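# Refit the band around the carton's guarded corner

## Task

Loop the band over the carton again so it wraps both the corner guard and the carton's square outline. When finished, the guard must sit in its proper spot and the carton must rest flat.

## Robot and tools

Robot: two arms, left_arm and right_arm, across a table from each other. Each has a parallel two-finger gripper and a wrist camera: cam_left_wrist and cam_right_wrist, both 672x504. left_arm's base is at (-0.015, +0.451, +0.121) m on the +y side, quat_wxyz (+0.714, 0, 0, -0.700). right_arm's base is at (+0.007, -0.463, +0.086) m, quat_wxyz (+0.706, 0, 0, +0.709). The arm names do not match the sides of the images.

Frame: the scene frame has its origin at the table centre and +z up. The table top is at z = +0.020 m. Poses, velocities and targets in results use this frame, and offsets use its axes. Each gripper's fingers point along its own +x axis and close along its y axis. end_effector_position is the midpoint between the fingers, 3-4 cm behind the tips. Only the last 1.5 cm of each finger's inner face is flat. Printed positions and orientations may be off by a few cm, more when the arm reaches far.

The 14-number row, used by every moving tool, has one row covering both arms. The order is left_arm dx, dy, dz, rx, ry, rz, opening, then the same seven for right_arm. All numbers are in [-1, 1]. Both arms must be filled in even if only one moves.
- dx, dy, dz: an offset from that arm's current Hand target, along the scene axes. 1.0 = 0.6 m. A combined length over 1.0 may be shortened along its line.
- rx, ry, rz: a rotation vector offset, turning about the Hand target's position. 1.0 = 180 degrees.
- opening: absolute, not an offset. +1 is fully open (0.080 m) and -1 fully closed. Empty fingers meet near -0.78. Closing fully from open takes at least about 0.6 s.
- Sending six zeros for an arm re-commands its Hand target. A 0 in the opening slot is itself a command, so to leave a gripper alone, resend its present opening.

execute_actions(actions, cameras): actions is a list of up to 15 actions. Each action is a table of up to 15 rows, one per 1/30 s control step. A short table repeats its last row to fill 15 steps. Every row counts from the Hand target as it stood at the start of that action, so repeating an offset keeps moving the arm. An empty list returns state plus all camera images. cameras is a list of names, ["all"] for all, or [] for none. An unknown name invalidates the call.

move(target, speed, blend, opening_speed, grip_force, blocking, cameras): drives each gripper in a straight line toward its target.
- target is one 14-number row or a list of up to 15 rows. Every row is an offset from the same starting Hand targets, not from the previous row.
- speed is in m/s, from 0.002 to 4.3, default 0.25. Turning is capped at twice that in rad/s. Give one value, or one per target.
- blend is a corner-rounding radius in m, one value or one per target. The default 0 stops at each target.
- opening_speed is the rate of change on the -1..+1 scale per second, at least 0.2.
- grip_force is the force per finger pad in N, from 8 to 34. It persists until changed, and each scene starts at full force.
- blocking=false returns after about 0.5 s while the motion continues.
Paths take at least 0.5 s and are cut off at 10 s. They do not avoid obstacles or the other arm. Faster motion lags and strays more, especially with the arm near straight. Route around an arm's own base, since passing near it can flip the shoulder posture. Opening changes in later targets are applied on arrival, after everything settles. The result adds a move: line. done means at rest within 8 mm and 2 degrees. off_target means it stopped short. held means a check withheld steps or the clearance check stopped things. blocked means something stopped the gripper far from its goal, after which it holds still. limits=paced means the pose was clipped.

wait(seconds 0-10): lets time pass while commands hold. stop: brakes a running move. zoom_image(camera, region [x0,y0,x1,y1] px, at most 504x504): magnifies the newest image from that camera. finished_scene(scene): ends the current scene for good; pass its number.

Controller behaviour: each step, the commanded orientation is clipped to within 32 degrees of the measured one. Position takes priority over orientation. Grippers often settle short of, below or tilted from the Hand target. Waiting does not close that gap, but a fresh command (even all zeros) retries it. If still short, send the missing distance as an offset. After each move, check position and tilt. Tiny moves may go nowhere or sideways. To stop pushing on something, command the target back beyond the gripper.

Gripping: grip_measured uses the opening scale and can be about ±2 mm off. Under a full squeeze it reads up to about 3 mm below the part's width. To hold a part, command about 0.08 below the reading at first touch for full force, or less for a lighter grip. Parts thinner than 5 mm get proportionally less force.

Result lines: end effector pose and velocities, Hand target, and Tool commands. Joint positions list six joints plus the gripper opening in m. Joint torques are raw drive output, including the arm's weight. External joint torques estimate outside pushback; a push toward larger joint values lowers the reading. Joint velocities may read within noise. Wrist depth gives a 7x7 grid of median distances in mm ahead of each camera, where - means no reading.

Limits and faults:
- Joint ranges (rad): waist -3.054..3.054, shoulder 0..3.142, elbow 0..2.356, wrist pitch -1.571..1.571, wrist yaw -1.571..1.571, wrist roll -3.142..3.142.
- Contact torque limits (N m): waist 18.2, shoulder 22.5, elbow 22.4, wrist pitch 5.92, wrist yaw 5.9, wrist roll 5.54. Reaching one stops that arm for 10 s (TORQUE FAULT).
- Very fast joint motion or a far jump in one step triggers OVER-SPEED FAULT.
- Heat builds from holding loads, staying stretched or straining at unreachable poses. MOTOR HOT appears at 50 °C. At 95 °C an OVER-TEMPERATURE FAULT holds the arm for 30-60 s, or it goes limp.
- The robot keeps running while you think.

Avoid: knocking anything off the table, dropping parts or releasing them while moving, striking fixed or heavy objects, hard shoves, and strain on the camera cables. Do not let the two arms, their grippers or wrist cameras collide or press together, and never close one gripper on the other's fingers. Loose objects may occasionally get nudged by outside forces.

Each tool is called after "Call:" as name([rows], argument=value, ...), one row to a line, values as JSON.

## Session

Call:
execute_actions(actions=[])

Scene clock: 0.00 s.
left_arm: end_effector_position=(+0.1425, +0.2705, +0.1839) grip_measured=+1.000 end_effector_quat_wxyz=(+0.794, +0.072, +0.272, -0.540) | right_arm: end_effector_position=(-0.1173, -0.1551, +0.3333) grip_measured=+1.000 end_effector_quat_wxyz=(+0.259, +0.129, +0.239, +0.927)
Joint positions: left_arm=[1.093 0.945 0.141 0.103 0.661 0.268 0.08] | right_arm=[-0.008 1.312 0.47 1.051 -0.987 0.715 0.08]
Joint velocities: within noise
Joint torques (N m): no reading
External joint torques (N m): no reading
Heat: left arm: hottest wrist pitch 35 °C (+0.0 °C/min); right arm: hottest elbow 33 °C (+0.0 °C/min).
Wrist depth (mm): cam_left_wrist=[1943 1992 - 526 590 662 588 / 1613 1756 385 - 485 460 585 / 1520 309 337 351 368 177 192 / 261 278 295 313 318 165 160 / 239 251 261 278 220 180 162 / - 89 233 246 250 96 - / - 201 213 222 233 232 -] | cam_right_wrist=[- - 2753 - 3130 2856 523 / - - 3088 - 3462 - 544 / - 2568 2930 - 3130 4081 2787 / 2077 - 2332 2285 4155 2821 2156 / - - 1321 1873 2539 97 81 / - 75 1242 2484 2077 - 79 / - 2597 2484 2077 1718 391 74]
Hand target: left_arm +0.1437, +0.2698, +0.1862; +0.795, +0.073, +0.267, -0.540 | right_arm -0.1172, -0.1552, +0.3355; +0.259, +0.130, +0.236, +0.928
Tool commands: left_gripper/opening=+1.0 right_gripper/opening=+1.0

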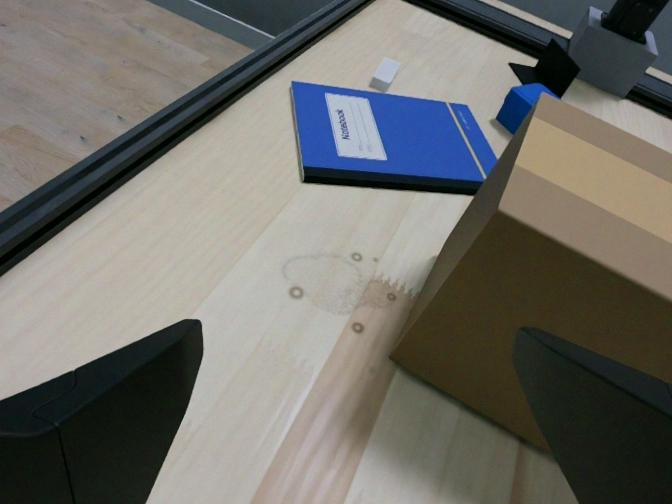

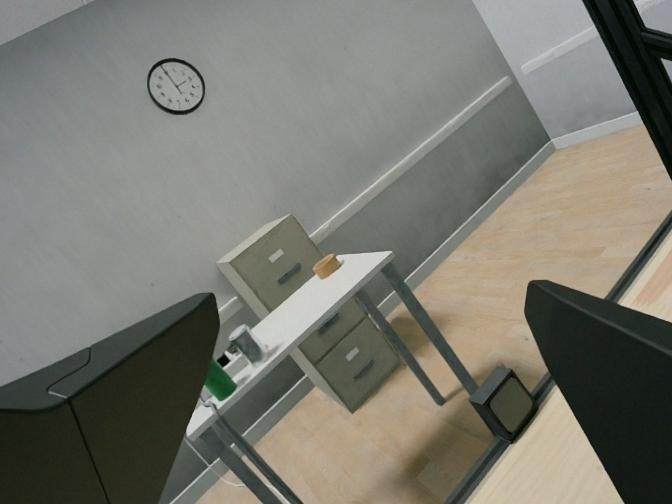

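Call:
move([
  [0,0,0.25,0,0,0,1.0,0.08,-0.1,0.07,-0.086,-0.143,-0.115,1.0],
  [-0.273,-0.033,0.39,0.09,-0.037,-0.141,1.0,0.162,-0.191,0.141,-0.172,-0.287,-0.23,1.0],
], cameras=["all"], speed=0.3, blend=0.03)

Scene clock: 10.80 s.
left_arm: end_effector_position=(-0.0205, +0.2509, +0.4151) grip_measured=+1.000 end_effector_quat_wxyz=(+0.649, +0.275, +0.276, -0.653) | right_arm: end_effector_position=(-0.0197, -0.2699, +0.4165) grip_measured=+1.000 end_effector_quat_wxyz=(+0.652, -0.276, +0.273, +0.652)
Joint positions: left_arm=[-0.068 0.846 1.239 -1.193 -0.029 -0.033 0.08] | right_arm=[0.295 0.93 1.443 -1.334 0.209 0.212 0.08]
Joint torques (N m): left_arm=[-0.33 -0.36 7.66 1.31 -0.23 -0.16] | right_arm=[0.33 -0.8 6.62 1.16 0.21 0.11]
External joint torques (N m): left_arm=[-0.33 0.24 2.27 -0.04 -0.22 -0.16] | right_arm=[0.33 -0.14 1.6 -0.17 0.11 0.11]
Heat: left arm: hottest wrist pitch 37 °C (+11.1 °C/min); right arm: hottest elbow 34 °C (+5.6 °C/min).
Wrist depth (mm): cam_left_wrist=[1912 670 676 687 693 710 1992 / 636 613 613 617 634 643 1838 / 581 - 557 562 575 574 1647 / 513 499 368 370 379 532 557 / 482 345 347 352 491 501 504 / - 89 452 452 453 92 - / - 413 425 427 430 92 -] | cam_right_wrist=[1970 651 628 430 430 624 1785 / 1503 601 580 494 490 580 580 / 1680 561 547 551 539 543 535 / 536 521 517 511 500 495 495 / 501 - 480 478 443 97 81 / - 75 454 451 448 434 79 / - 422 430 425 418 416 74]
Hand target: left_arm -0.0201, +0.2500, +0.4202; +0.653, +0.271, +0.272, -0.653 | right_arm -0.0200, -0.2698, +0.4201; +0.653, -0.272, +0.271, +0.653
Off the commanded pose: left_arm 0.005 m, 1 deg | right_arm 0.004 m, 1 deg.
move: done

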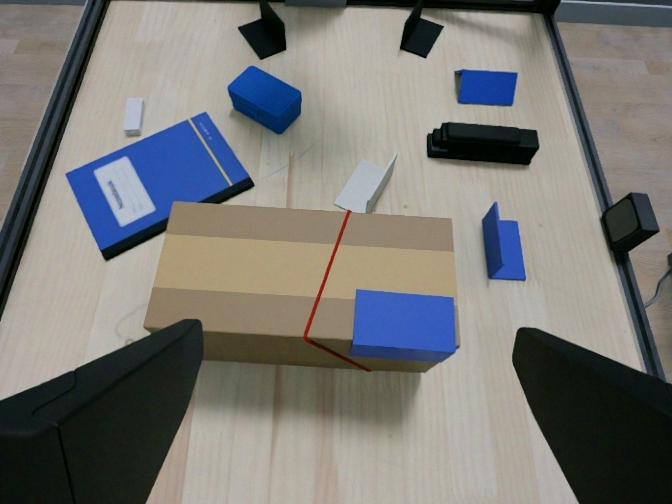

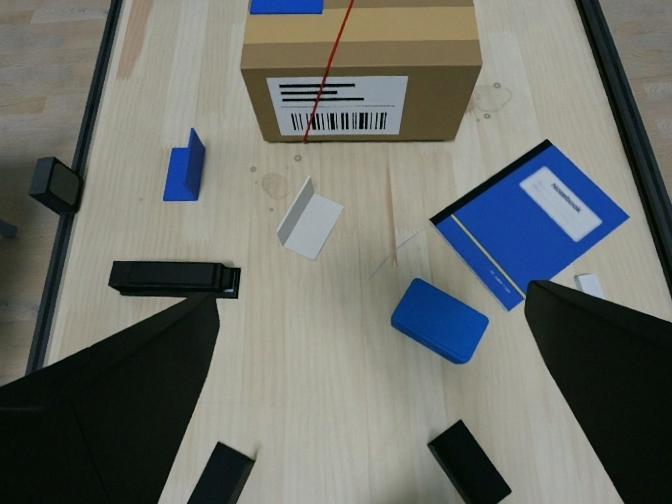

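Call:
zoom_image(camera="cam_left_wrist", region=[270, 190, 490, 390])

Call:
zoom_image(camera="cam_right_wrist", region=[230, 0, 490, 160])

Scaled by 2.291.

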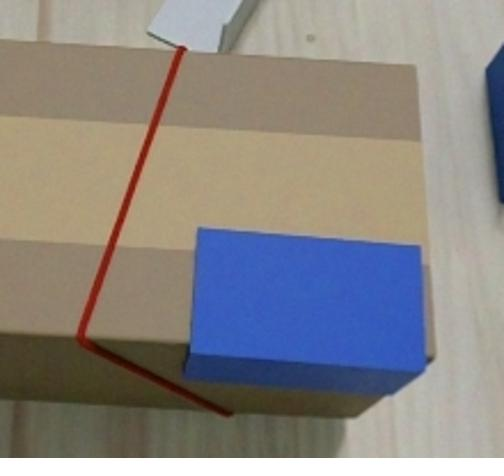

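Scaled by 1.938.

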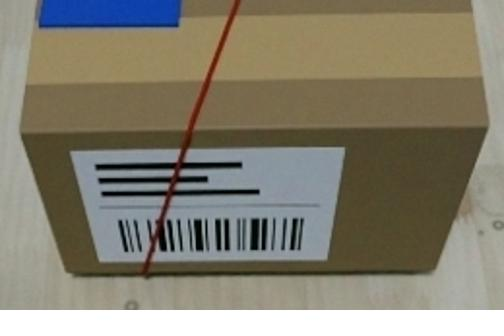

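Call:
move(target=[0.036,-0.1567,-0.290,0.25,-0.0076,-0.0184,-0.15,0,0,0,0,0,0,1.0], cameras=["cam_left_wrist"], speed=0.25)

Scene clock: 24.57 s.
left_arm: end_effector_position=(-0.0006, +0.1592, +0.2450) grip_measured=-0.147 end_effector_quat_wxyz=(+0.482, +0.513, +0.489, -0.515) | right_arm: end_effector_position=(-0.0197, -0.2699, +0.4165) grip_measured=+1.000 end_effector_quat_wxyz=(+0.652, -0.276, +0.273, +0.651)
Joint positions: left_arm=[0.034 1.657 1.318 -1.239 0.007 0.11 0.028] | right_arm=[0.295 0.93 1.443 -1.334 0.209 0.213 0.08]
Joint torques (N m): left_arm=[0.26 -4.67 7.38 -0.08 -0.21 0.18] | right_arm=[0.39 -0.71 6.66 1.14 0.22 0.12]
External joint torques (N m): left_arm=[0.25 1.36 1.98 -0.38 -0.22 0.18] | right_arm=[0.39 -0.07 1.64 -0.2 0.12 0.11]
Heat: left arm: hottest wrist pitch 37 °C (+4.9 °C/min); right arm: hottest elbow 36 °C (+7.3 °C/min).
Wrist depth (mm): cam_left_wrist=[122 124 124 124 126 126 127 / - 130 131 132 132 133 134 / 137 136 139 139 139 140 140 / 145 146 148 148 149 - 147 / 312 314 312 316 317 327 327 / 331 - 72 342 - 336 348 / - - - 354 - - -] | cam_right_wrist=[1937 647 630 443 440 624 1758 / 1828 601 580 490 489 573 579 / 1621 556 552 548 541 533 523 / 536 523 511 509 502 494 498 / 501 - 477 477 445 97 81 / - 75 449 452 448 435 79 / - 421 431 427 426 415 74]
Hand target: left_arm +0.0013, +0.1559, +0.2463; +0.484, +0.515, +0.485, -0.515 | right_arm -0.0200, -0.2697, +0.4201; +0.653, -0.272, +0.271, +0.653
Off the commanded pose: left_arm 0.004 m, 0 deg | right_arm 0.004 m, 1 deg.
move: done
Images, in order (width x height): cam_left_wrist 672x504.

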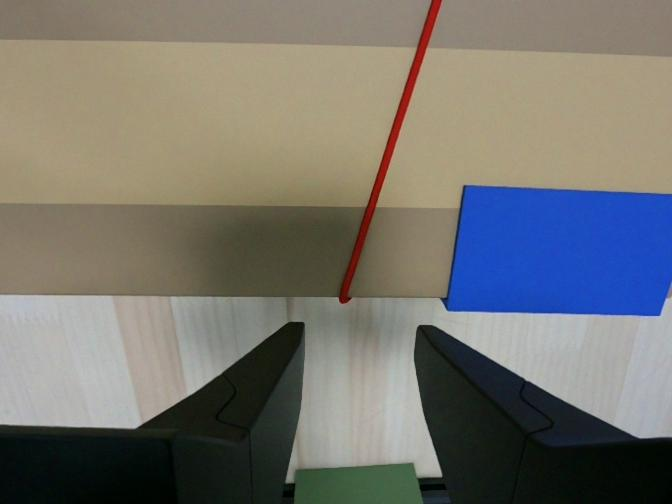

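Call:
move([
  [0,0.0077,-0.0847,0,0,0,-0.3,0,0,0,0,0,0,1.0],
  [0,0.0077,-0.0847,0,0,0,-1.0,0,0,0,0,0,0,1.0],
  [0,0.045,-0.022,0,0,0,-1.0,0,0,0,0,0,0,1.0],
], cameras=["all"], speed=[0.06,0.05,0.07], opening_speed=0.8)

Scene clock: 31.60 s.
left_arm: end_effector_position=(-0.0007, +0.1832, +0.2245) grip_measured=-0.769 end_effector_quat_wxyz=(+0.478, +0.518, +0.492, -0.511) | right_arm: end_effector_position=(-0.0197, -0.2699, +0.4165) grip_measured=+1.000 end_effector_quat_wxyz=(+0.652, -0.276, +0.273, +0.651)
Joint positions: left_arm=[0.037 1.59 1.166 -1.169 0.005 0.116 0] | right_arm=[0.295 0.93 1.443 -1.334 0.209 0.213 0.08]
Joint torques (N m): left_arm=[0.53 -7.19 7.15 -1.01 -0.13 0.17] | right_arm=[0.32 -0.79 6.69 1.14 0.2 0.12]
External joint torques (N m): left_arm=[0.54 -1.66 1.81 -1.3 -0.14 0.17] | right_arm=[0.31 -0.17 1.73 -0.17 0.1 0.12]
Heat: left arm: hottest wrist pitch 37 °C (+3.8 °C/min); right arm: hottest elbow 37 °C (+7.6 °C/min).
Wrist depth (mm): cam_left_wrist=[- 104 105 107 105 108 109 / - 111 114 112 110 112 112 / 117 117 118 119 120 119 - / 275 274 275 127 128 125 128 / 291 293 293 287 297 301 304 / 312 312 - 73 - 324 326 / - - - - - - -] | cam_right_wrist=[2004 651 628 433 435 621 1785 / 1814 601 579 492 486 574 574 / 580 552 549 547 539 528 533 / 1503 523 516 508 504 491 499 / 499 - 477 480 440 97 81 / - 75 455 453 446 437 79 / - 420 429 427 419 418 74]
Hand target: left_arm +0.0014, +0.1830, +0.2330; +0.484, +0.515, +0.486, -0.515 | right_arm -0.0200, -0.2697, +0.4201; +0.653, -0.272, +0.271, +0.653
Off the commanded pose: left_arm 0.009 m, 1 deg | right_arm 0.004 m, 1 deg.
move: off_target (left_arm)

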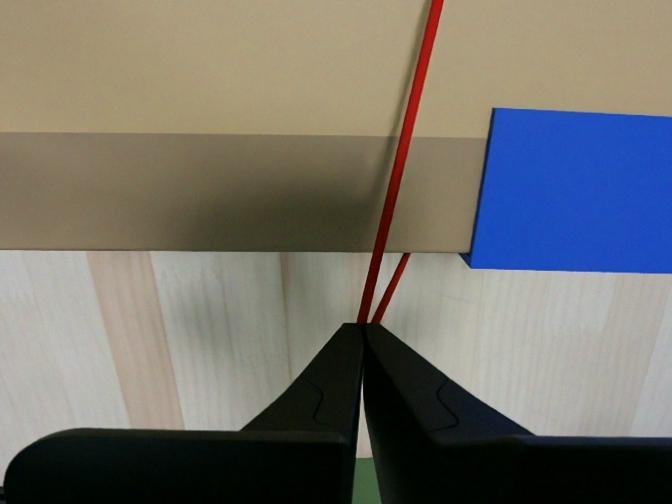

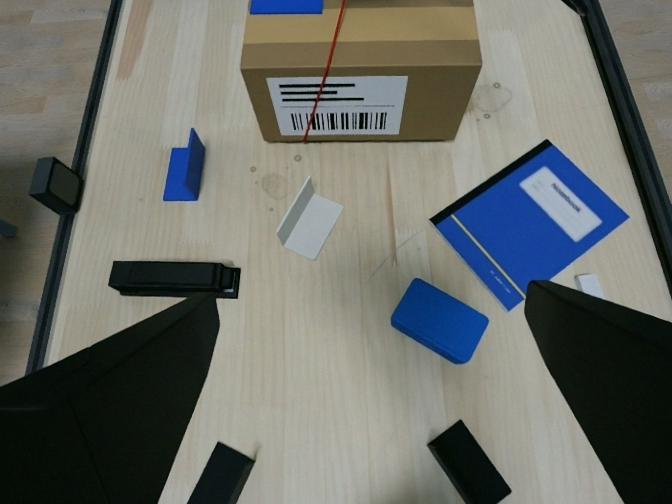

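Call:
move(target=[-0.1383,0.0092,0.0,0,0,0,-1.0,0,0,0,0,0,0,1.0], cameras=["all"], speed=0.07)

Call:
zoom_image(camera="cam_right_wrist", region=[230, 0, 490, 160])

Scene clock: 35.00 s.
left_arm: end_effector_position=(-0.0794, +0.1886, +0.2284) grip_measured=-0.769 end_effector_quat_wxyz=(+0.484, +0.516, +0.487, -0.512) | right_arm: end_effector_position=(-0.0197, -0.2699, +0.4165) grip_measured=+1.000 end_effector_quat_wxyz=(+0.652, -0.276, +0.273, +0.651)
Joint positions: left_arm=[-0.26 1.583 1.174 -1.169 0 -0.183 0] | right_arm=[0.295 0.93 1.443 -1.334 0.209 0.213 0.08]
Joint torques (N m): left_arm=[-0.72 -5.54 7.27 -0.93 0.03 -0.15] | right_arm=[0.3 -0.77 6.68 1.14 0.19 0.12]
External joint torques (N m): left_arm=[-0.7 -0.11 1.93 -1.24 0.04 -0.15] | right_arm=[0.31 -0.21 1.69 -0.19 0.09 0.12]
Heat: left arm: hottest wrist pitch 37 °C (+3.4 °C/min); right arm: hottest elbow 37 °C (+6.9 °C/min).
Wrist depth (mm): cam_left_wrist=[- 109 110 110 110 232 238 / - 116 115 114 115 248 251 / 123 124 122 - - 264 265 / 283 280 283 128 284 282 282 / 297 299 298 291 298 300 299 / 320 318 - 73 - 321 324 / - - - - - - -] | cam_right_wrist=[1970 655 640 444 430 624 1771 / 1799 606 581 492 490 574 573 / 1693 555 549 547 543 - 531 / 539 529 521 511 508 - 494 / 502 - 478 476 437 97 82 / - 75 453 453 450 432 79 / - 419 434 427 426 424 74]
Hand target: left_arm -0.0816, +0.1885, +0.2330; +0.484, +0.515, +0.485, -0.514 | right_arm -0.0200, -0.2697, +0.4201; +0.653, -0.272, +0.271, +0.653
Off the commanded pose: left_arm 0.005 m, 0 deg | right_arm 0.004 m, 1 deg.
move: done

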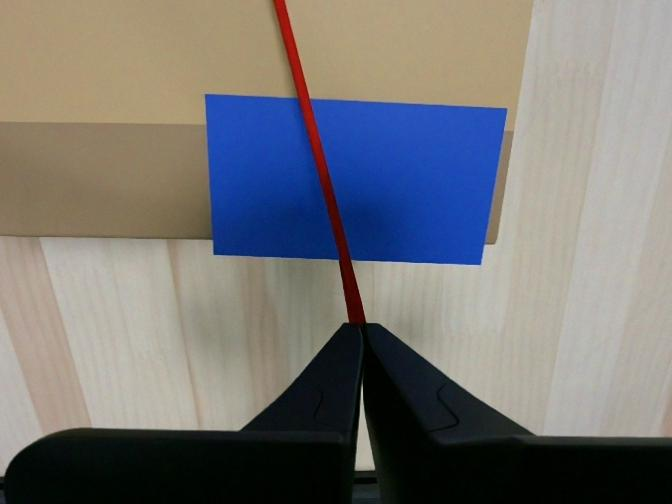

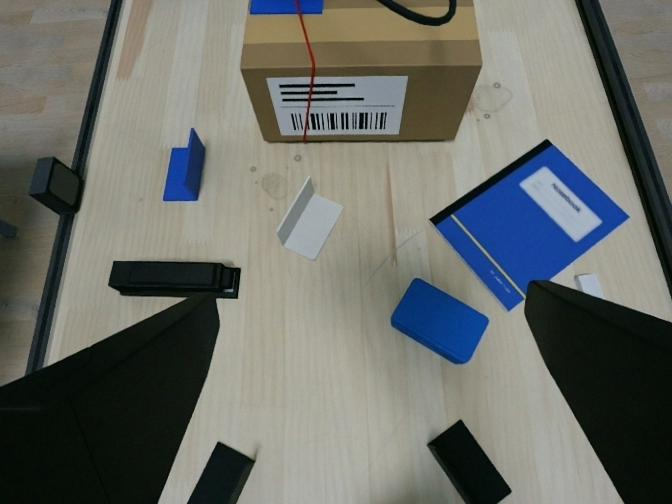

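Scaled by 1.938.

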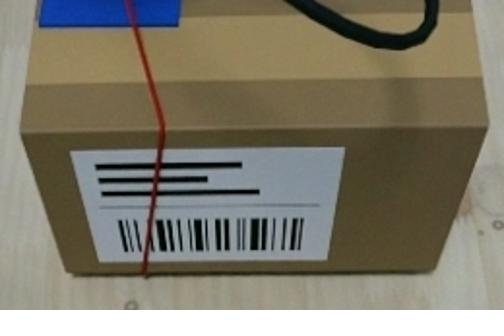

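Call:
move([
  [0,-0.0383,-0.0592,0,0,0,-1.0,0,0,0,0,0,0,1.0],
  [0,-0.0383,-0.0592,0,0,0,-0.4,0,0,0,0,0,0,1.0],
  [0,-0.0383,0.045,0,0,0,-0.4,0,0,0,0,0,0,1.0],
], cameras=["all"], speed=[0.06,0.05,0.1], opening_speed=0.5)

Call:
zoom_image(camera="cam_right_wrist", region=[230, 0, 490, 160])

Scene clock: 40.97 s.
left_arm: end_effector_position=(-0.0819, +0.1684, +0.2533) grip_measured=-0.403 end_effector_quat_wxyz=(+0.479, +0.520, +0.492, -0.507) | right_arm: end_effector_position=(-0.0197, -0.2699, +0.4165) grip_measured=+1.000 end_effector_quat_wxyz=(+0.652, -0.276, +0.273, +0.651)
Joint positions: left_arm=[-0.249 1.663 1.359 -1.292 0.006 -0.173 0.017] | right_arm=[0.295 0.93 1.443 -1.334 0.209 0.213 0.08]
Joint torques (N m): left_arm=[0.04 -6.69 7.39 -0.16 -0.14 0.16] | right_arm=[0.32 -0.76 6.66 1.16 0.2 0.13]
External joint torques (N m): left_arm=[0.02 -0.64 1.98 -0.46 -0.13 0.16] | right_arm=[0.32 -0.1 1.59 -0.19 0.1 0.13]
Heat: left arm: hottest wrist pitch 36 °C (+1.5 °C/min); right arm: hottest elbow 38 °C (+7.3 °C/min).
Wrist depth (mm): cam_left_wrist=[- 130 130 131 131 259 259 / 137 138 138 138 139 273 274 / 146 146 145 144 145 292 292 / 310 310 153 154 160 311 311 / 326 328 326 325 333 332 333 / 353 348 72 90 - 351 359 / - - - 342 - - -] | cam_right_wrist=[2040 657 630 441 434 621 1828 / 1814 597 583 491 490 576 581 / 1494 566 555 548 540 552 525 / 544 524 518 507 503 496 498 / 508 - 479 481 445 97 81 / - 75 453 452 446 433 79 / - 424 432 426 417 418 74]
Hand target: left_arm -0.0815, +0.1655, +0.2601; +0.484, +0.515, +0.485, -0.515 | right_arm -0.0200, -0.2697, +0.4201; +0.653, -0.272, +0.271, +0.653
Off the commanded pose: left_arm 0.007 m, 1 deg | right_arm 0.004 m, 1 deg.
move: done

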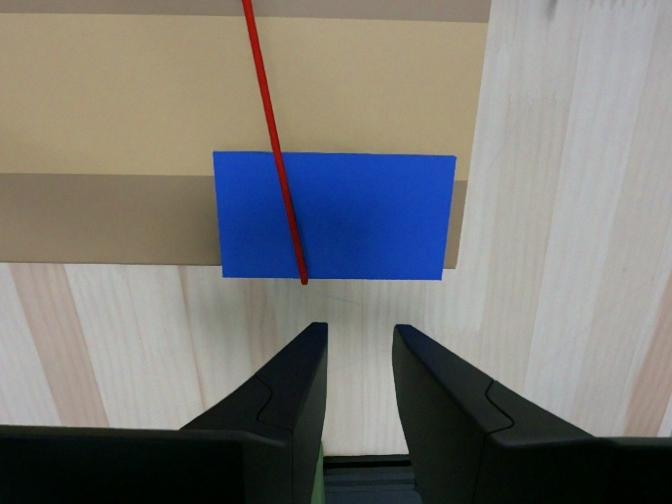

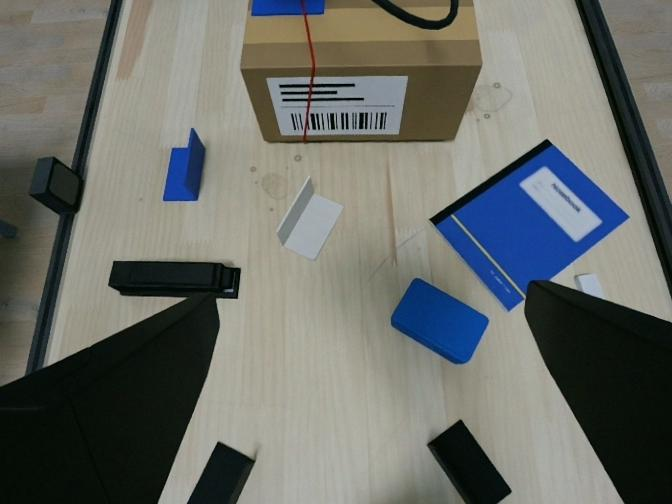

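Scaled by 1.938.

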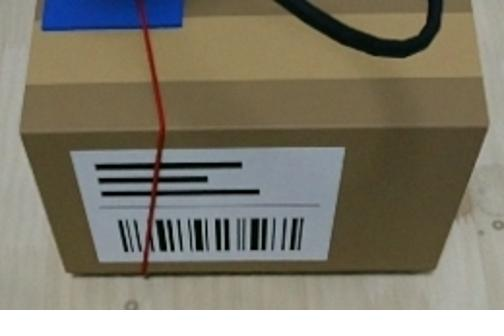

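Call:
move(target=[0.0558,-0.1575,-0.025,0,0,0,-0.25,0,0,0,0,0,0,1.0], cameras=["cam_left_wrist"], speed=0.2)

Scene clock: 46.20 s.
left_arm: end_effector_position=(-0.0486, +0.0741, +0.2450) grip_measured=-0.253 end_effector_quat_wxyz=(+0.484, +0.513, +0.489, -0.514) | right_arm: end_effector_position=(-0.0197, -0.2699, +0.4165) grip_measured=+1.000 end_effector_quat_wxyz=(+0.652, -0.276, +0.273, +0.651)
Joint positions: left_arm=[-0.106 1.989 1.737 -1.323 0.006 -0.032 0.024] | right_arm=[0.295 0.93 1.443 -1.334 0.209 0.213 0.08]
Joint torques (N m): left_arm=[0 -6.64 7.5 -0.08 -0.12 0.18] | right_arm=[0.29 -0.73 6.73 1.16 0.2 0.11]
External joint torques (N m): left_arm=[-0.01 1.71 2.08 -0.4 -0.12 0.18] | right_arm=[0.28 -0.15 1.75 -0.17 0.11 0.1]
Heat: left arm: hottest wrist pitch 36 °C (+1.3 °C/min); right arm: hottest elbow 38 °C (+6.5 °C/min).
Wrist depth (mm): cam_left_wrist=[242 244 246 248 248 250 245 / 257 258 260 261 261 265 266 / 225 197 233 206 211 275 281 / 142 142 144 144 145 146 301 / 151 152 151 152 153 157 320 / 162 160 72 163 - 165 346 / - - - 172 - - -] | cam_right_wrist=[1987 647 626 439 437 628 1814 / 1771 605 584 494 483 580 576 / 576 557 549 544 540 539 525 / 541 523 514 510 504 - 490 / 508 - 477 477 432 97 81 / - 75 455 455 448 433 79 / - 421 430 426 423 419 74]
Hand target: left_arm -0.0482, +0.0709, +0.2450; +0.484, +0.515, +0.485, -0.515 | right_arm -0.0200, -0.2697, +0.4201; +0.653, -0.272, +0.271, +0.653
Off the commanded pose: left_arm 0.003 m, 0 deg | right_arm 0.004 m, 1 deg.
move: done
Images, in order (width x height): cam_left_wrist 672x504.

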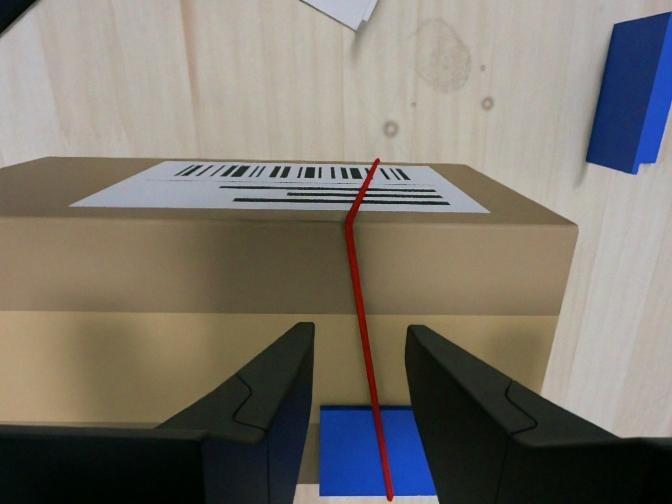

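Call:
move([
  [0,-0.0023,-0.083,0,0,0,-0.3,0,0,0,0,0,0,1.0],
  [0,-0.0023,-0.083,0,0,0,-1.0,0,0,0,0,0,0,1.0],
  [0,-0.0315,-0.0283,0,0,0,-1.0,0,0,0,0,0,0,1.0],
  [-0.055,-0.0282,-0.0283,0,0,0,-1.0,0,0,0,0,0,0,1.0],
], cameras=["all"], speed=[0.06,0.05,0.07,0.07], opening_speed=0.8)

Scene clock: 53.03 s.
left_arm: end_effector_position=(-0.0787, +0.0603, +0.2224) grip_measured=-0.768 end_effector_quat_wxyz=(+0.478, +0.523, +0.490, -0.507) | right_arm: end_effector_position=(-0.0197, -0.2699, +0.4165) grip_measured=+1.000 end_effector_quat_wxyz=(+0.652, -0.276, +0.273, +0.651)
Joint positions: left_arm=[-0.181 2.086 1.79 -1.302 -0.001 -0.099 0] | right_arm=[0.295 0.93 1.443 -1.334 0.209 0.213 0.08]
Joint torques (N m): left_arm=[-0.2 -7.91 8.7 0.16 0.08 -0.15] | right_arm=[0.37 -0.75 6.65 1.17 0.22 0.12]
External joint torques (N m): left_arm=[-0.2 0.99 3.35 -0.13 0.08 -0.15] | right_arm=[0.37 -0.09 1.63 -0.16 0.12 0.12]
Heat: left arm: hottest wrist pitch 36 °C (+1.1 °C/min); right arm: hottest elbow 38 °C (+5.7 °C/min).
Wrist depth (mm): cam_left_wrist=[222 222 222 223 223 223 221 / 234 236 236 237 238 237 213 / 244 244 244 247 249 254 254 / 144 145 146 148 150 267 270 / 125 123 126 122 126 287 292 / 137 135 133 73 - 314 316 / - - - - - - -] | cam_right_wrist=[1953 651 445 431 441 621 1920 / 1799 603 577 495 487 577 573 / 567 553 548 551 538 - 524 / 538 525 517 508 503 503 496 / 504 93 480 478 451 97 81 / - 75 453 453 450 434 79 / - 425 432 428 419 419 74]
Hand target: left_arm -0.0811, +0.0540, +0.2280; +0.484, +0.515, +0.485, -0.515 | right_arm -0.0200, -0.2697, +0.4201; +0.653, -0.272, +0.271, +0.653
Off the commanded pose: left_arm 0.009 m, 1 deg | right_arm 0.004 m, 1 deg.
move: off_target (left_arm); target 2's new opening was sent with left_arm's hand 0.009 m and 1 deg from that target

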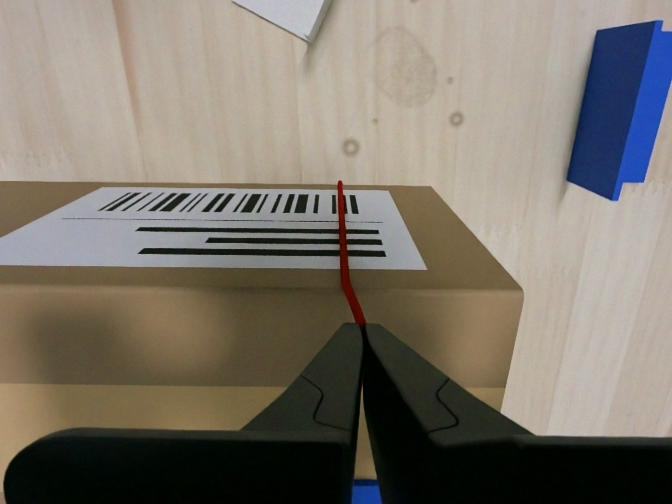

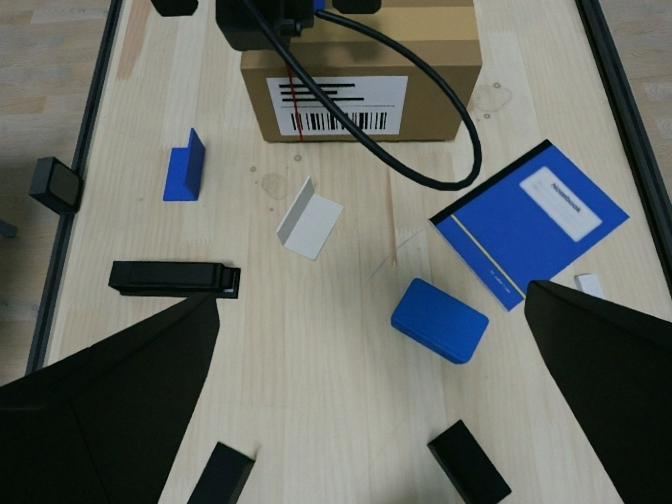

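Call:
move([
  [-0.0108,0.0006,0,0,0,0,-1.0,0,0,0,0,0,0,1.0],
  [-0.0108,0.0292,-0.0533,0,0,0,-1.0,0,0,0,0,0,0,1.0],
  [-0.0108,0.0292,-0.0533,0,0,0,-0.4,0,0,0,0,0,0,1.0],
  [-0.0108,0.0292,0.045,0,0,0,-0.4,0,0,0,0,0,0,1.0],
], cameras=["all"], speed=[0.07,0.06,0.05,0.1], opening_speed=0.5)

Scene clock: 59.53 s.
left_arm: end_effector_position=(-0.0883, +0.0743, +0.2469) grip_measured=-0.403 end_effector_quat_wxyz=(+0.476, +0.523, +0.490, -0.509) | right_arm: end_effector_position=(-0.0197, -0.2699, +0.4165) grip_measured=+1.000 end_effector_quat_wxyz=(+0.652, -0.276, +0.273, +0.651)
Joint positions: left_arm=[-0.21 2.032 1.807 -1.372 0.004 -0.124 0.017] | right_arm=[0.295 0.93 1.443 -1.334 0.209 0.213 0.08]
Joint torques (N m): left_arm=[0.15 -9.14 7.35 -0.14 -0.08 -0.13] | right_arm=[0.34 -0.76 6.65 1.16 0.21 0.13]
External joint torques (N m): left_arm=[0.19 -0.52 1.96 -0.42 -0.08 -0.13] | right_arm=[0.34 -0.16 1.68 -0.16 0.11 0.12]
Heat: left arm: hottest wrist pitch 36 °C (+1.0 °C/min); right arm: hottest elbow 38 °C (+5.0 °C/min).
Wrist depth (mm): cam_left_wrist=[244 244 247 247 248 246 247 / 259 261 261 263 264 261 265 / 221 194 196 197 272 281 284 / 144 144 145 146 147 298 301 / 154 155 155 154 159 323 324 / 166 165 72 91 - 340 351 / - - - - - - -] | cam_right_wrist=[2004 651 633 443 439 623 1785 / 1843 605 581 490 488 579 587 / 1644 559 556 547 541 529 531 / 538 539 514 508 502 - 490 / 504 486 475 482 442 97 81 / - 75 453 450 447 436 79 / - 422 434 426 417 422 74]
Hand target: left_arm -0.0876, +0.0716, +0.2550; +0.484, +0.515, +0.485, -0.514 | right_arm -0.0200, -0.2697, +0.4201; +0.653, -0.272, +0.271, +0.653
Off the commanded pose: left_arm 0.009 m, 1 deg | right_arm 0.004 m, 1 deg.
move: off_target (left_arm); target 3's new opening was sent with left_arm's hand 0.010 m and 1 deg from that target

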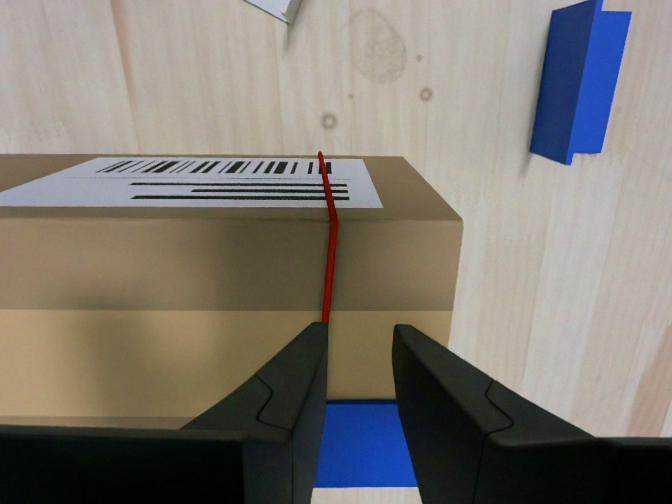

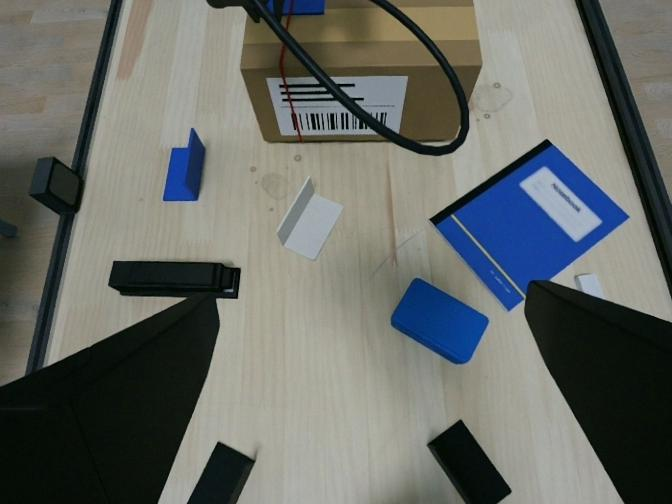

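Call:
move(target=[0.046,0.3557,0.175,-0.2777,0.0085,0.0182,0.0,0,0,0,0,0,0,1.0], cameras=["all"], speed=0.25)

Call:
zoom_image(camera="cam_left_wrist", region=[200, 130, 450, 380])

Call:
zoom_image(camera="cam_right_wrist", region=[230, 0, 490, 160])

Scene clock: 66.13 s.
left_arm: end_effector_position=(-0.0607, +0.2851, +0.3607) grip_measured=-0.003 end_effector_quat_wxyz=(+0.662, +0.242, +0.244, -0.666) | right_arm: end_effector_position=(-0.0197, -0.2699, +0.4165) grip_measured=+1.000 end_effector_quat_wxyz=(+0.652, -0.276, +0.273, +0.651)
Joint positions: left_arm=[-0.737 0.624 0.921 -1.136 -0.52 -0.511 0.035] | right_arm=[0.295 0.93 1.443 -1.334 0.209 0.213 0.08]
Joint torques (N m): left_arm=[-0.27 0.19 5.54 1.16 -0.49 -0.14] | right_arm=[0.33 -0.79 6.68 1.17 0.21 0.11]
External joint torques (N m): left_arm=[-0.27 -0.1 -0.03 -0.07 -0.24 -0.14] | right_arm=[0.33 -0.19 1.71 -0.15 0.11 0.11]
Heat: left arm: hottest wrist pitch 36 °C (+0.0 °C/min); right arm: hottest elbow 39 °C (+6.1 °C/min).
Wrist depth (mm): cam_left_wrist=[2009 695 685 710 712 1943 2444 / 606 636 602 622 634 632 1912 / 570 346 364 553 558 559 1838 / 482 324 329 339 477 502 1540 / 443 356 309 360 453 456 456 / 410 - 72 410 - 424 425 / - - 368 382 - - -] | cam_right_wrist=[1953 649 633 445 441 611 1785 / 1858 603 580 491 488 577 581 / 576 560 552 545 541 - 523 / 539 519 512 511 506 - 498 / 504 - 479 480 462 97 82 / - 75 454 451 446 434 79 / - 423 429 429 419 419 74]
Hand target: left_arm -0.0601, +0.2850, +0.3599; +0.664, +0.242, +0.243, -0.664 | right_arm -0.0200, -0.2697, +0.4201; +0.653, -0.272, +0.271, +0.653
Off the commanded pose: left_arm 0.001 m, 0 deg | right_arm 0.004 m, 1 deg.
move: done

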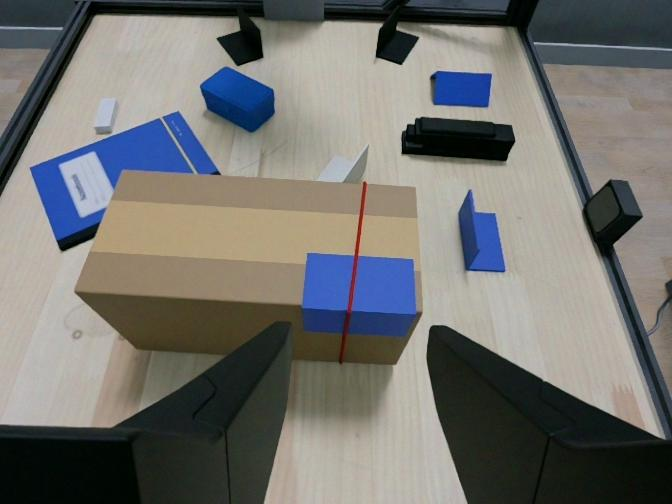

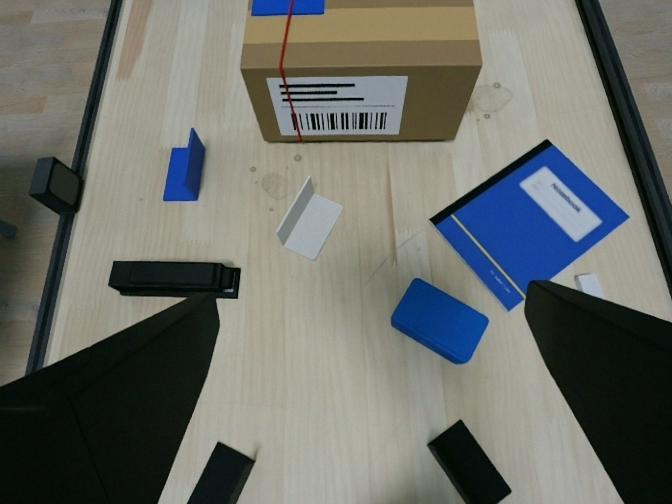

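Scaled by 2.016.

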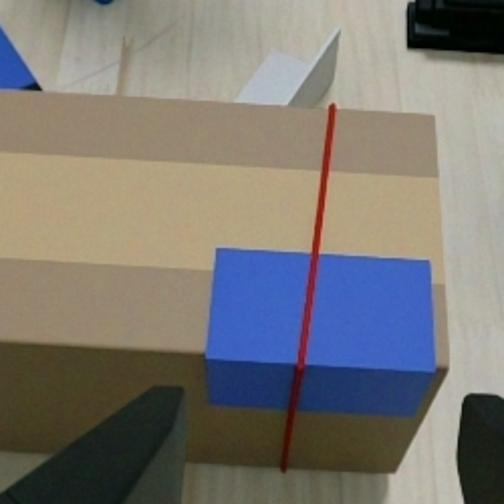

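Scaled by 1.938.

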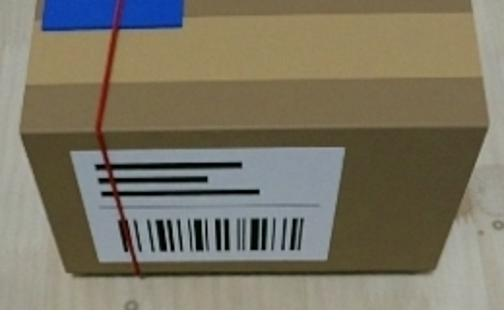

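Call:
move(target=[-0.0098,-0.1992,-0.2298,0.2777,-0.0085,-0.0182,-0.3,0,0,0,0,0,0,1.0], cameras=["cam_left_wrist"], speed=0.2)

Scene clock: 79.47 s.
left_arm: end_effector_position=(-0.0654, +0.1689, +0.2208) grip_measured=-0.297 end_effector_quat_wxyz=(+0.485, +0.517, +0.486, -0.512) | right_arm: end_effector_position=(-0.0197, -0.2699, +0.4165) grip_measured=+1.000 end_effector_quat_wxyz=(+0.652, -0.276, +0.273, +0.651)
Joint positions: left_arm=[-0.198 1.649 1.213 -1.141 -0.004 -0.121 0.022] | right_arm=[0.295 0.93 1.443 -1.334 0.209 0.213 0.08]
Joint torques (N m): left_arm=[0.24 -4.53 7.31 -0.08 0.19 0.15] | right_arm=[0.31 -0.75 6.58 1.16 0.19 0.11]
External joint torques (N m): left_arm=[0.21 1.34 2.02 -0.39 0.2 0.15] | right_arm=[0.31 -0.11 1.59 -0.16 0.09 0.11]
Heat: left arm: hottest wrist pitch 37 °C (+0.0 °C/min); right arm: hottest elbow 39 °C (+3.0 °C/min).
Wrist depth (mm): cam_left_wrist=[- 102 103 103 104 103 231 / - 108 109 109 - 109 244 / 115 115 114 114 114 114 258 / 122 122 121 120 120 121 274 / 288 289 290 126 126 292 292 / 309 304 72 306 - 311 314 / - - - 331 - - -] | cam_right_wrist=[1953 655 626 444 433 624 1785 / 1828 598 583 491 489 576 570 / 574 556 549 552 543 - 535 / 1544 527 516 508 502 - 492 / 504 - 477 478 471 97 81 / - 75 455 452 449 432 79 / - 423 439 426 418 422 74]
Hand target: left_arm -0.0660, +0.1655, +0.2221; +0.484, +0.515, +0.485, -0.515 | right_arm -0.0200, -0.2697, +0.4201; +0.653, -0.272, +0.271, +0.653
Off the commanded pose: left_arm 0.004 m, 0 deg | right_arm 0.004 m, 1 deg.
move: done
Images, in order (width x height): cam_left_wrist 672x504.

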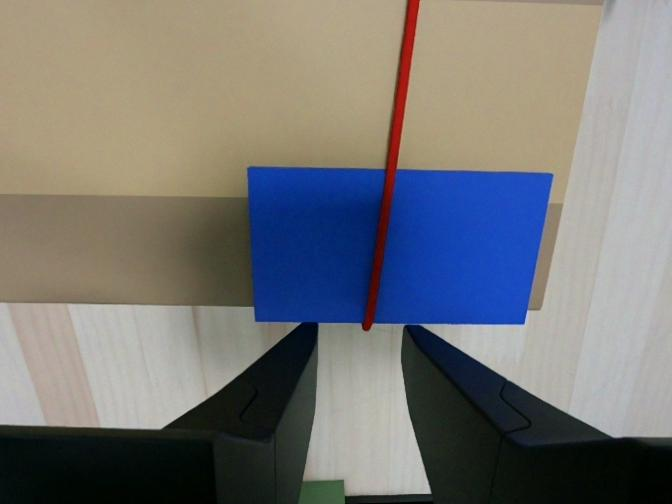

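Call:
move([
  [-0.0067,-0.0033,-0.0402,0,0,0,-0.3,0,0,0,0,0,0,1.0],
  [-0.0067,-0.0033,-0.0402,0,0,0,-1.0,0,0,0,0,0,0,1.0],
  [-0.0067,0.0358,0.019,0,0,0,-1.0,0,0,0,0,0,0,1.0],
  [-0.0433,0.0378,0.019,0,0,0,-1.0,0,0,0,0,0,0,1.0],
  [-0.0187,0.0368,0.019,0,0,0,-1.0,0,0,0,0,0,0,1.0],
], cameras=["all"], speed=[0.06,0.05,0.07,0.07,0.07], opening_speed=0.8)

Call:
zoom_image(camera="cam_right_wrist", region=[230, 0, 490, 160])

Scene clock: 88.53 s.
left_arm: end_effector_position=(-0.0774, +0.1847, +0.2291) grip_measured=-0.768 end_effector_quat_wxyz=(+0.486, +0.516, +0.486, -0.511) | right_arm: end_effector_position=(-0.0197, -0.2699, +0.4165) grip_measured=+1.000 end_effector_quat_wxyz=(+0.652, -0.276, +0.273, +0.651)
Joint positions: left_arm=[-0.251 1.593 1.188 -1.17 -0.003 -0.176 0] | right_arm=[0.295 0.93 1.443 -1.334 0.209 0.213 0.08]
Joint torques (N m): left_arm=[0.02 -6.79 5.74 -1.01 0.17 0.17] | right_arm=[0.34 -0.75 6.67 1.13 0.22 0.13]
External joint torques (N m): left_arm=[0.04 -1.27 0.41 -1.31 0.18 0.17] | right_arm=[0.34 -0.09 1.64 -0.2 0.12 0.13]
Heat: left arm: hottest wrist pitch 37 °C (+0.0 °C/min); right arm: hottest elbow 39 °C (+2.0 °C/min).
Wrist depth (mm): cam_left_wrist=[- 110 111 111 111 233 238 / - 117 117 116 116 249 251 / 124 125 - - 123 265 264 / 284 281 129 129 - 283 282 / 298 299 300 293 299 300 301 / 320 320 - 73 - 320 323 / - - - - - - -] | cam_right_wrist=[1953 647 630 437 435 623 1843 / 1799 608 579 491 489 571 583 / 1609 557 551 545 540 - 531 / 541 527 515 506 500 499 494 / 504 - 476 478 441 97 81 / - 75 453 451 447 433 79 / - 418 432 428 421 419 74]
Hand target: left_arm -0.0772, +0.1876, +0.2335; +0.484, +0.515, +0.486, -0.515 | right_arm -0.0200, -0.2697, +0.4201; +0.653, -0.272, +0.271, +0.653
Off the commanded pose: left_arm 0.005 m, 0 deg | right_arm 0.004 m, 1 deg.
move: done

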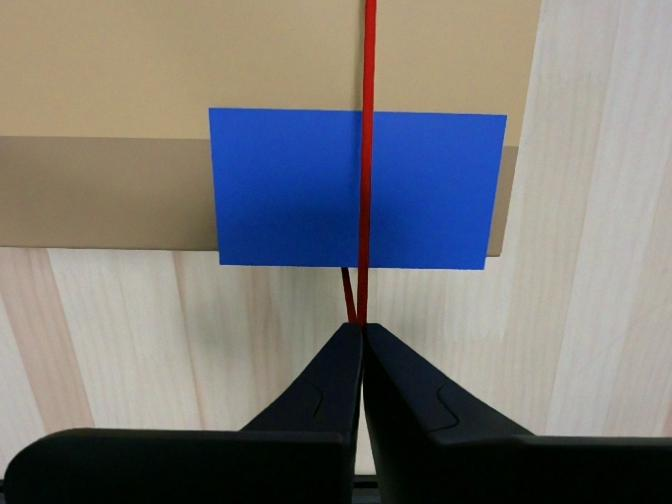

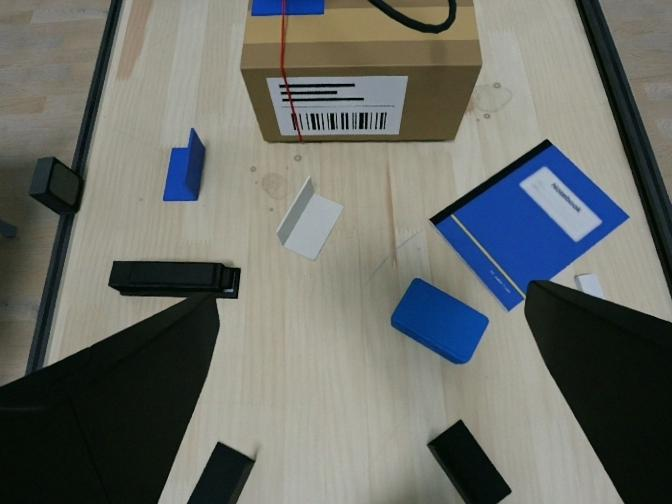

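Scaled by 1.938.

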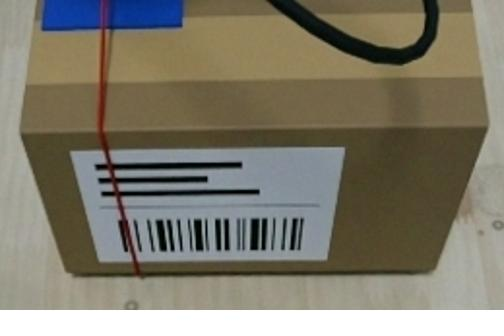

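Call:
move([
  [0,-0.0385,-0.0583,0,0,0,-1.0,0,0,0,0,0,0,1.0],
  [0,-0.0385,-0.0583,0,0,0,-0.4,0,0,0,0,0,0,1.0],
  [0,-0.0385,0.045,0,0,0,-0.4,0,0,0,0,0,0,1.0],
  [0.0285,0.1623,0.2108,-0.2777,0.0085,0.0182,-0.4,0,0,0,0,0,0,1.0],
], cameras=["all"], speed=[0.06,0.05,0.1,0.25], blend=[0,0,0.02,0], opening_speed=0.5)

Call:
zoom_image(camera="cam_left_wrist", region=[200, 130, 450, 380])

Call:
zoom_image(camera="cam_right_wrist", region=[230, 0, 490, 160])

Scene clock: 96.13 s.
left_arm: end_effector_position=(-0.0609, +0.2848, +0.3615) grip_measured=-0.403 end_effector_quat_wxyz=(+0.662, +0.242, +0.244, -0.667) | right_arm: end_effector_position=(-0.0197, -0.2699, +0.4165) grip_measured=+1.000 end_effector_quat_wxyz=(+0.652, -0.276, +0.273, +0.651)
Joint positions: left_arm=[-0.736 0.626 0.924 -1.135 -0.52 -0.51 0.017] | right_arm=[0.295 0.93 1.443 -1.334 0.209 0.213 0.08]
Joint torques (N m): left_arm=[-0.28 0.01 5.24 1.16 -0.49 -0.1] | right_arm=[0.33 -0.78 6.66 1.16 0.22 0.11]
External joint torques (N m): left_arm=[-0.28 -0.27 -0.34 -0.07 -0.24 -0.11] | right_arm=[0.33 -0.14 1.65 -0.17 0.12 0.11]
Heat: left arm: hottest wrist pitch 37 °C (+0.0 °C/min); right arm: hottest elbow 39 °C (+2.0 °C/min).
Wrist depth (mm): cam_left_wrist=[2062 701 695 714 716 1810 2044 / 605 621 600 621 629 639 1943 / 528 351 363 550 555 559 1852 / 480 324 328 337 491 512 1501 / 437 352 319 304 456 458 468 / 401 413 72 89 - 425 420 / - - - 377 - - -] | cam_right_wrist=[1987 653 631 445 441 621 1785 / 1771 603 580 492 488 577 567 / 1693 556 551 549 540 555 531 / 539 522 515 508 506 - 492 / 503 - 478 481 480 97 82 / - 75 457 453 450 434 79 / - 423 432 423 419 423 74]
Hand target: left_arm -0.0600, +0.2849, +0.3600; +0.664, +0.242, +0.243, -0.664 | right_arm -0.0200, -0.2697, +0.4201; +0.653, -0.272, +0.271, +0.653
Off the commanded pose: left_arm 0.002 m, 0 deg | right_arm 0.004 m, 1 deg.
move: done

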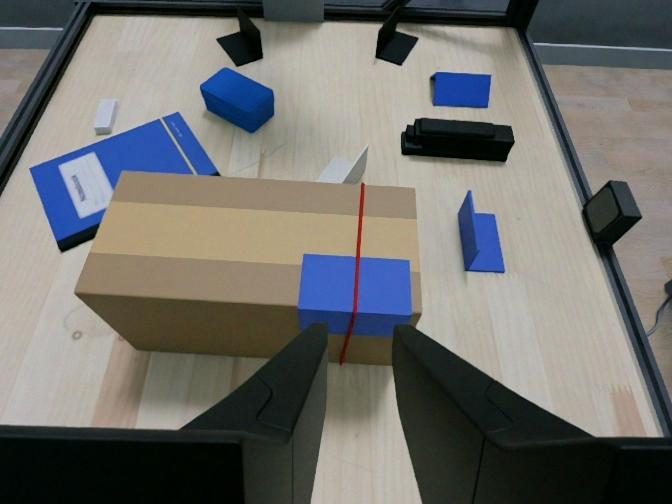

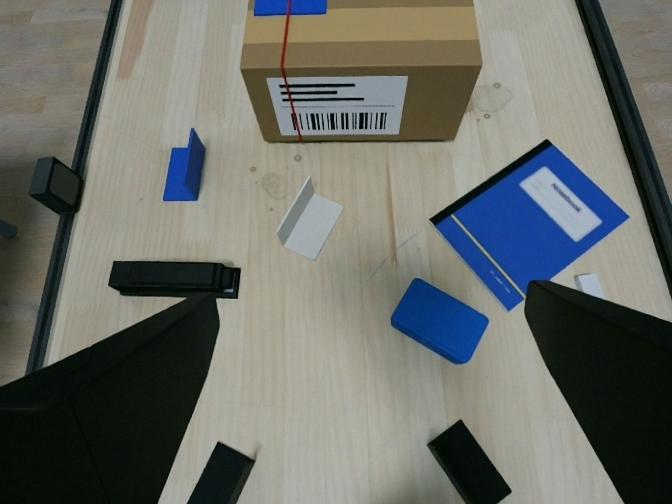

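Scaled by 2.016.

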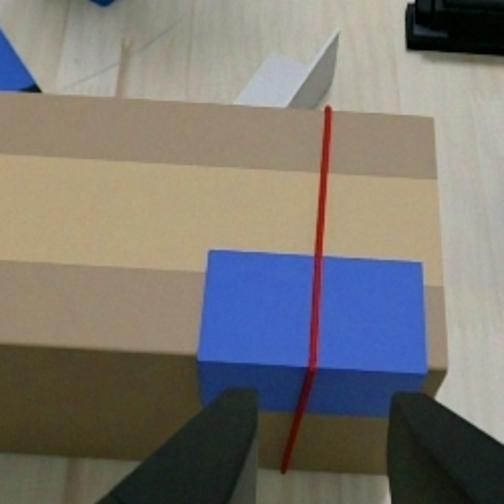

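Scaled by 1.938.

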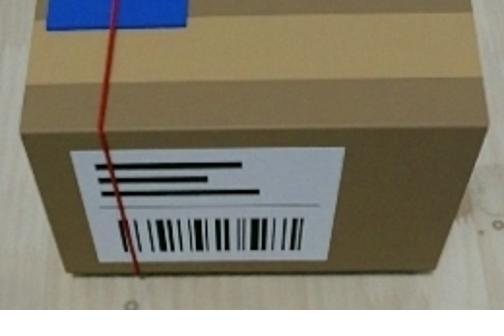

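Call:
move(target=[0.0733,-0.209,-0.23,0.2777,-0.0085,-0.0182,-0.76,0,0,0,0,0,0,1.0], cameras=["cam_left_wrist"], speed=0.2)

Scene clock: 110.30 s.
left_arm: end_effector_position=(-0.0162, +0.1631, +0.2206) grip_measured=-0.757 end_effector_quat_wxyz=(+0.485, +0.516, +0.486, -0.512) | right_arm: end_effector_position=(-0.0197, -0.2699, +0.4165) grip_measured=+1.000 end_effector_quat_wxyz=(+0.652, -0.276, +0.273, +0.651)
Joint positions: left_arm=[-0.025 1.654 1.218 -1.141 -0.004 0.051 0.001] | right_arm=[0.295 0.93 1.443 -1.334 0.209 0.213 0.08]
Joint torques (N m): left_arm=[0.22 -4.58 7.33 -0.08 0.17 0.17] | right_arm=[0.34 -0.79 6.69 1.13 0.22 0.13]
External joint torques (N m): left_arm=[0.23 1.36 1.96 -0.41 0.16 0.17] | right_arm=[0.33 -0.11 1.66 -0.19 0.12 0.12]
Heat: left arm: hottest wrist pitch 38 °C (+2.0 °C/min); right arm: hottest elbow 39 °C (+1.0 °C/min).
Wrist depth (mm): cam_left_wrist=[- 101 103 103 103 104 - / - 108 107 109 - 110 108 / 114 114 115 115 116 115 116 / 121 120 120 122 121 120 - / 291 287 289 127 128 128 297 / 305 309 - 73 - 314 316 / - - - - - - -] | cam_right_wrist=[2004 649 623 445 434 611 1668 / 1799 601 583 496 487 579 592 / 589 556 552 552 545 534 528 / 539 522 512 508 506 - 496 / 503 - 481 477 439 97 81 / - 75 454 452 448 434 79 / - 420 433 425 418 419 74]
Hand target: left_arm -0.0161, +0.1596, +0.2219; +0.484, +0.515, +0.485, -0.515 | right_arm -0.0200, -0.2697, +0.4201; +0.653, -0.272, +0.271, +0.653
Off the commanded pose: left_arm 0.004 m, 0 deg | right_arm 0.004 m, 1 deg.
move: done
Images, in order (width x height): cam_left_wrist 672x504.

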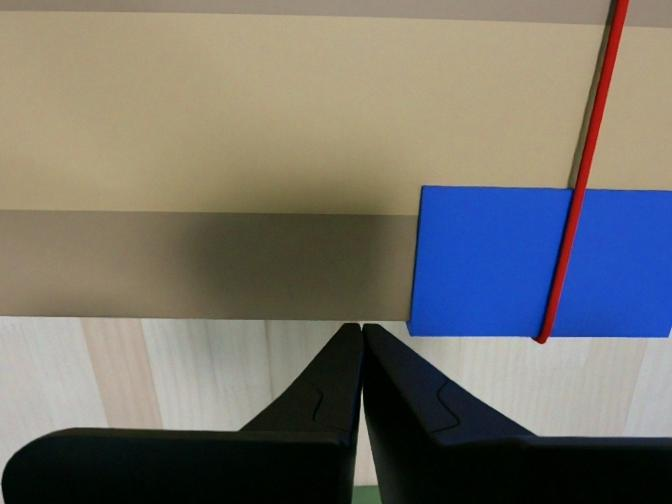

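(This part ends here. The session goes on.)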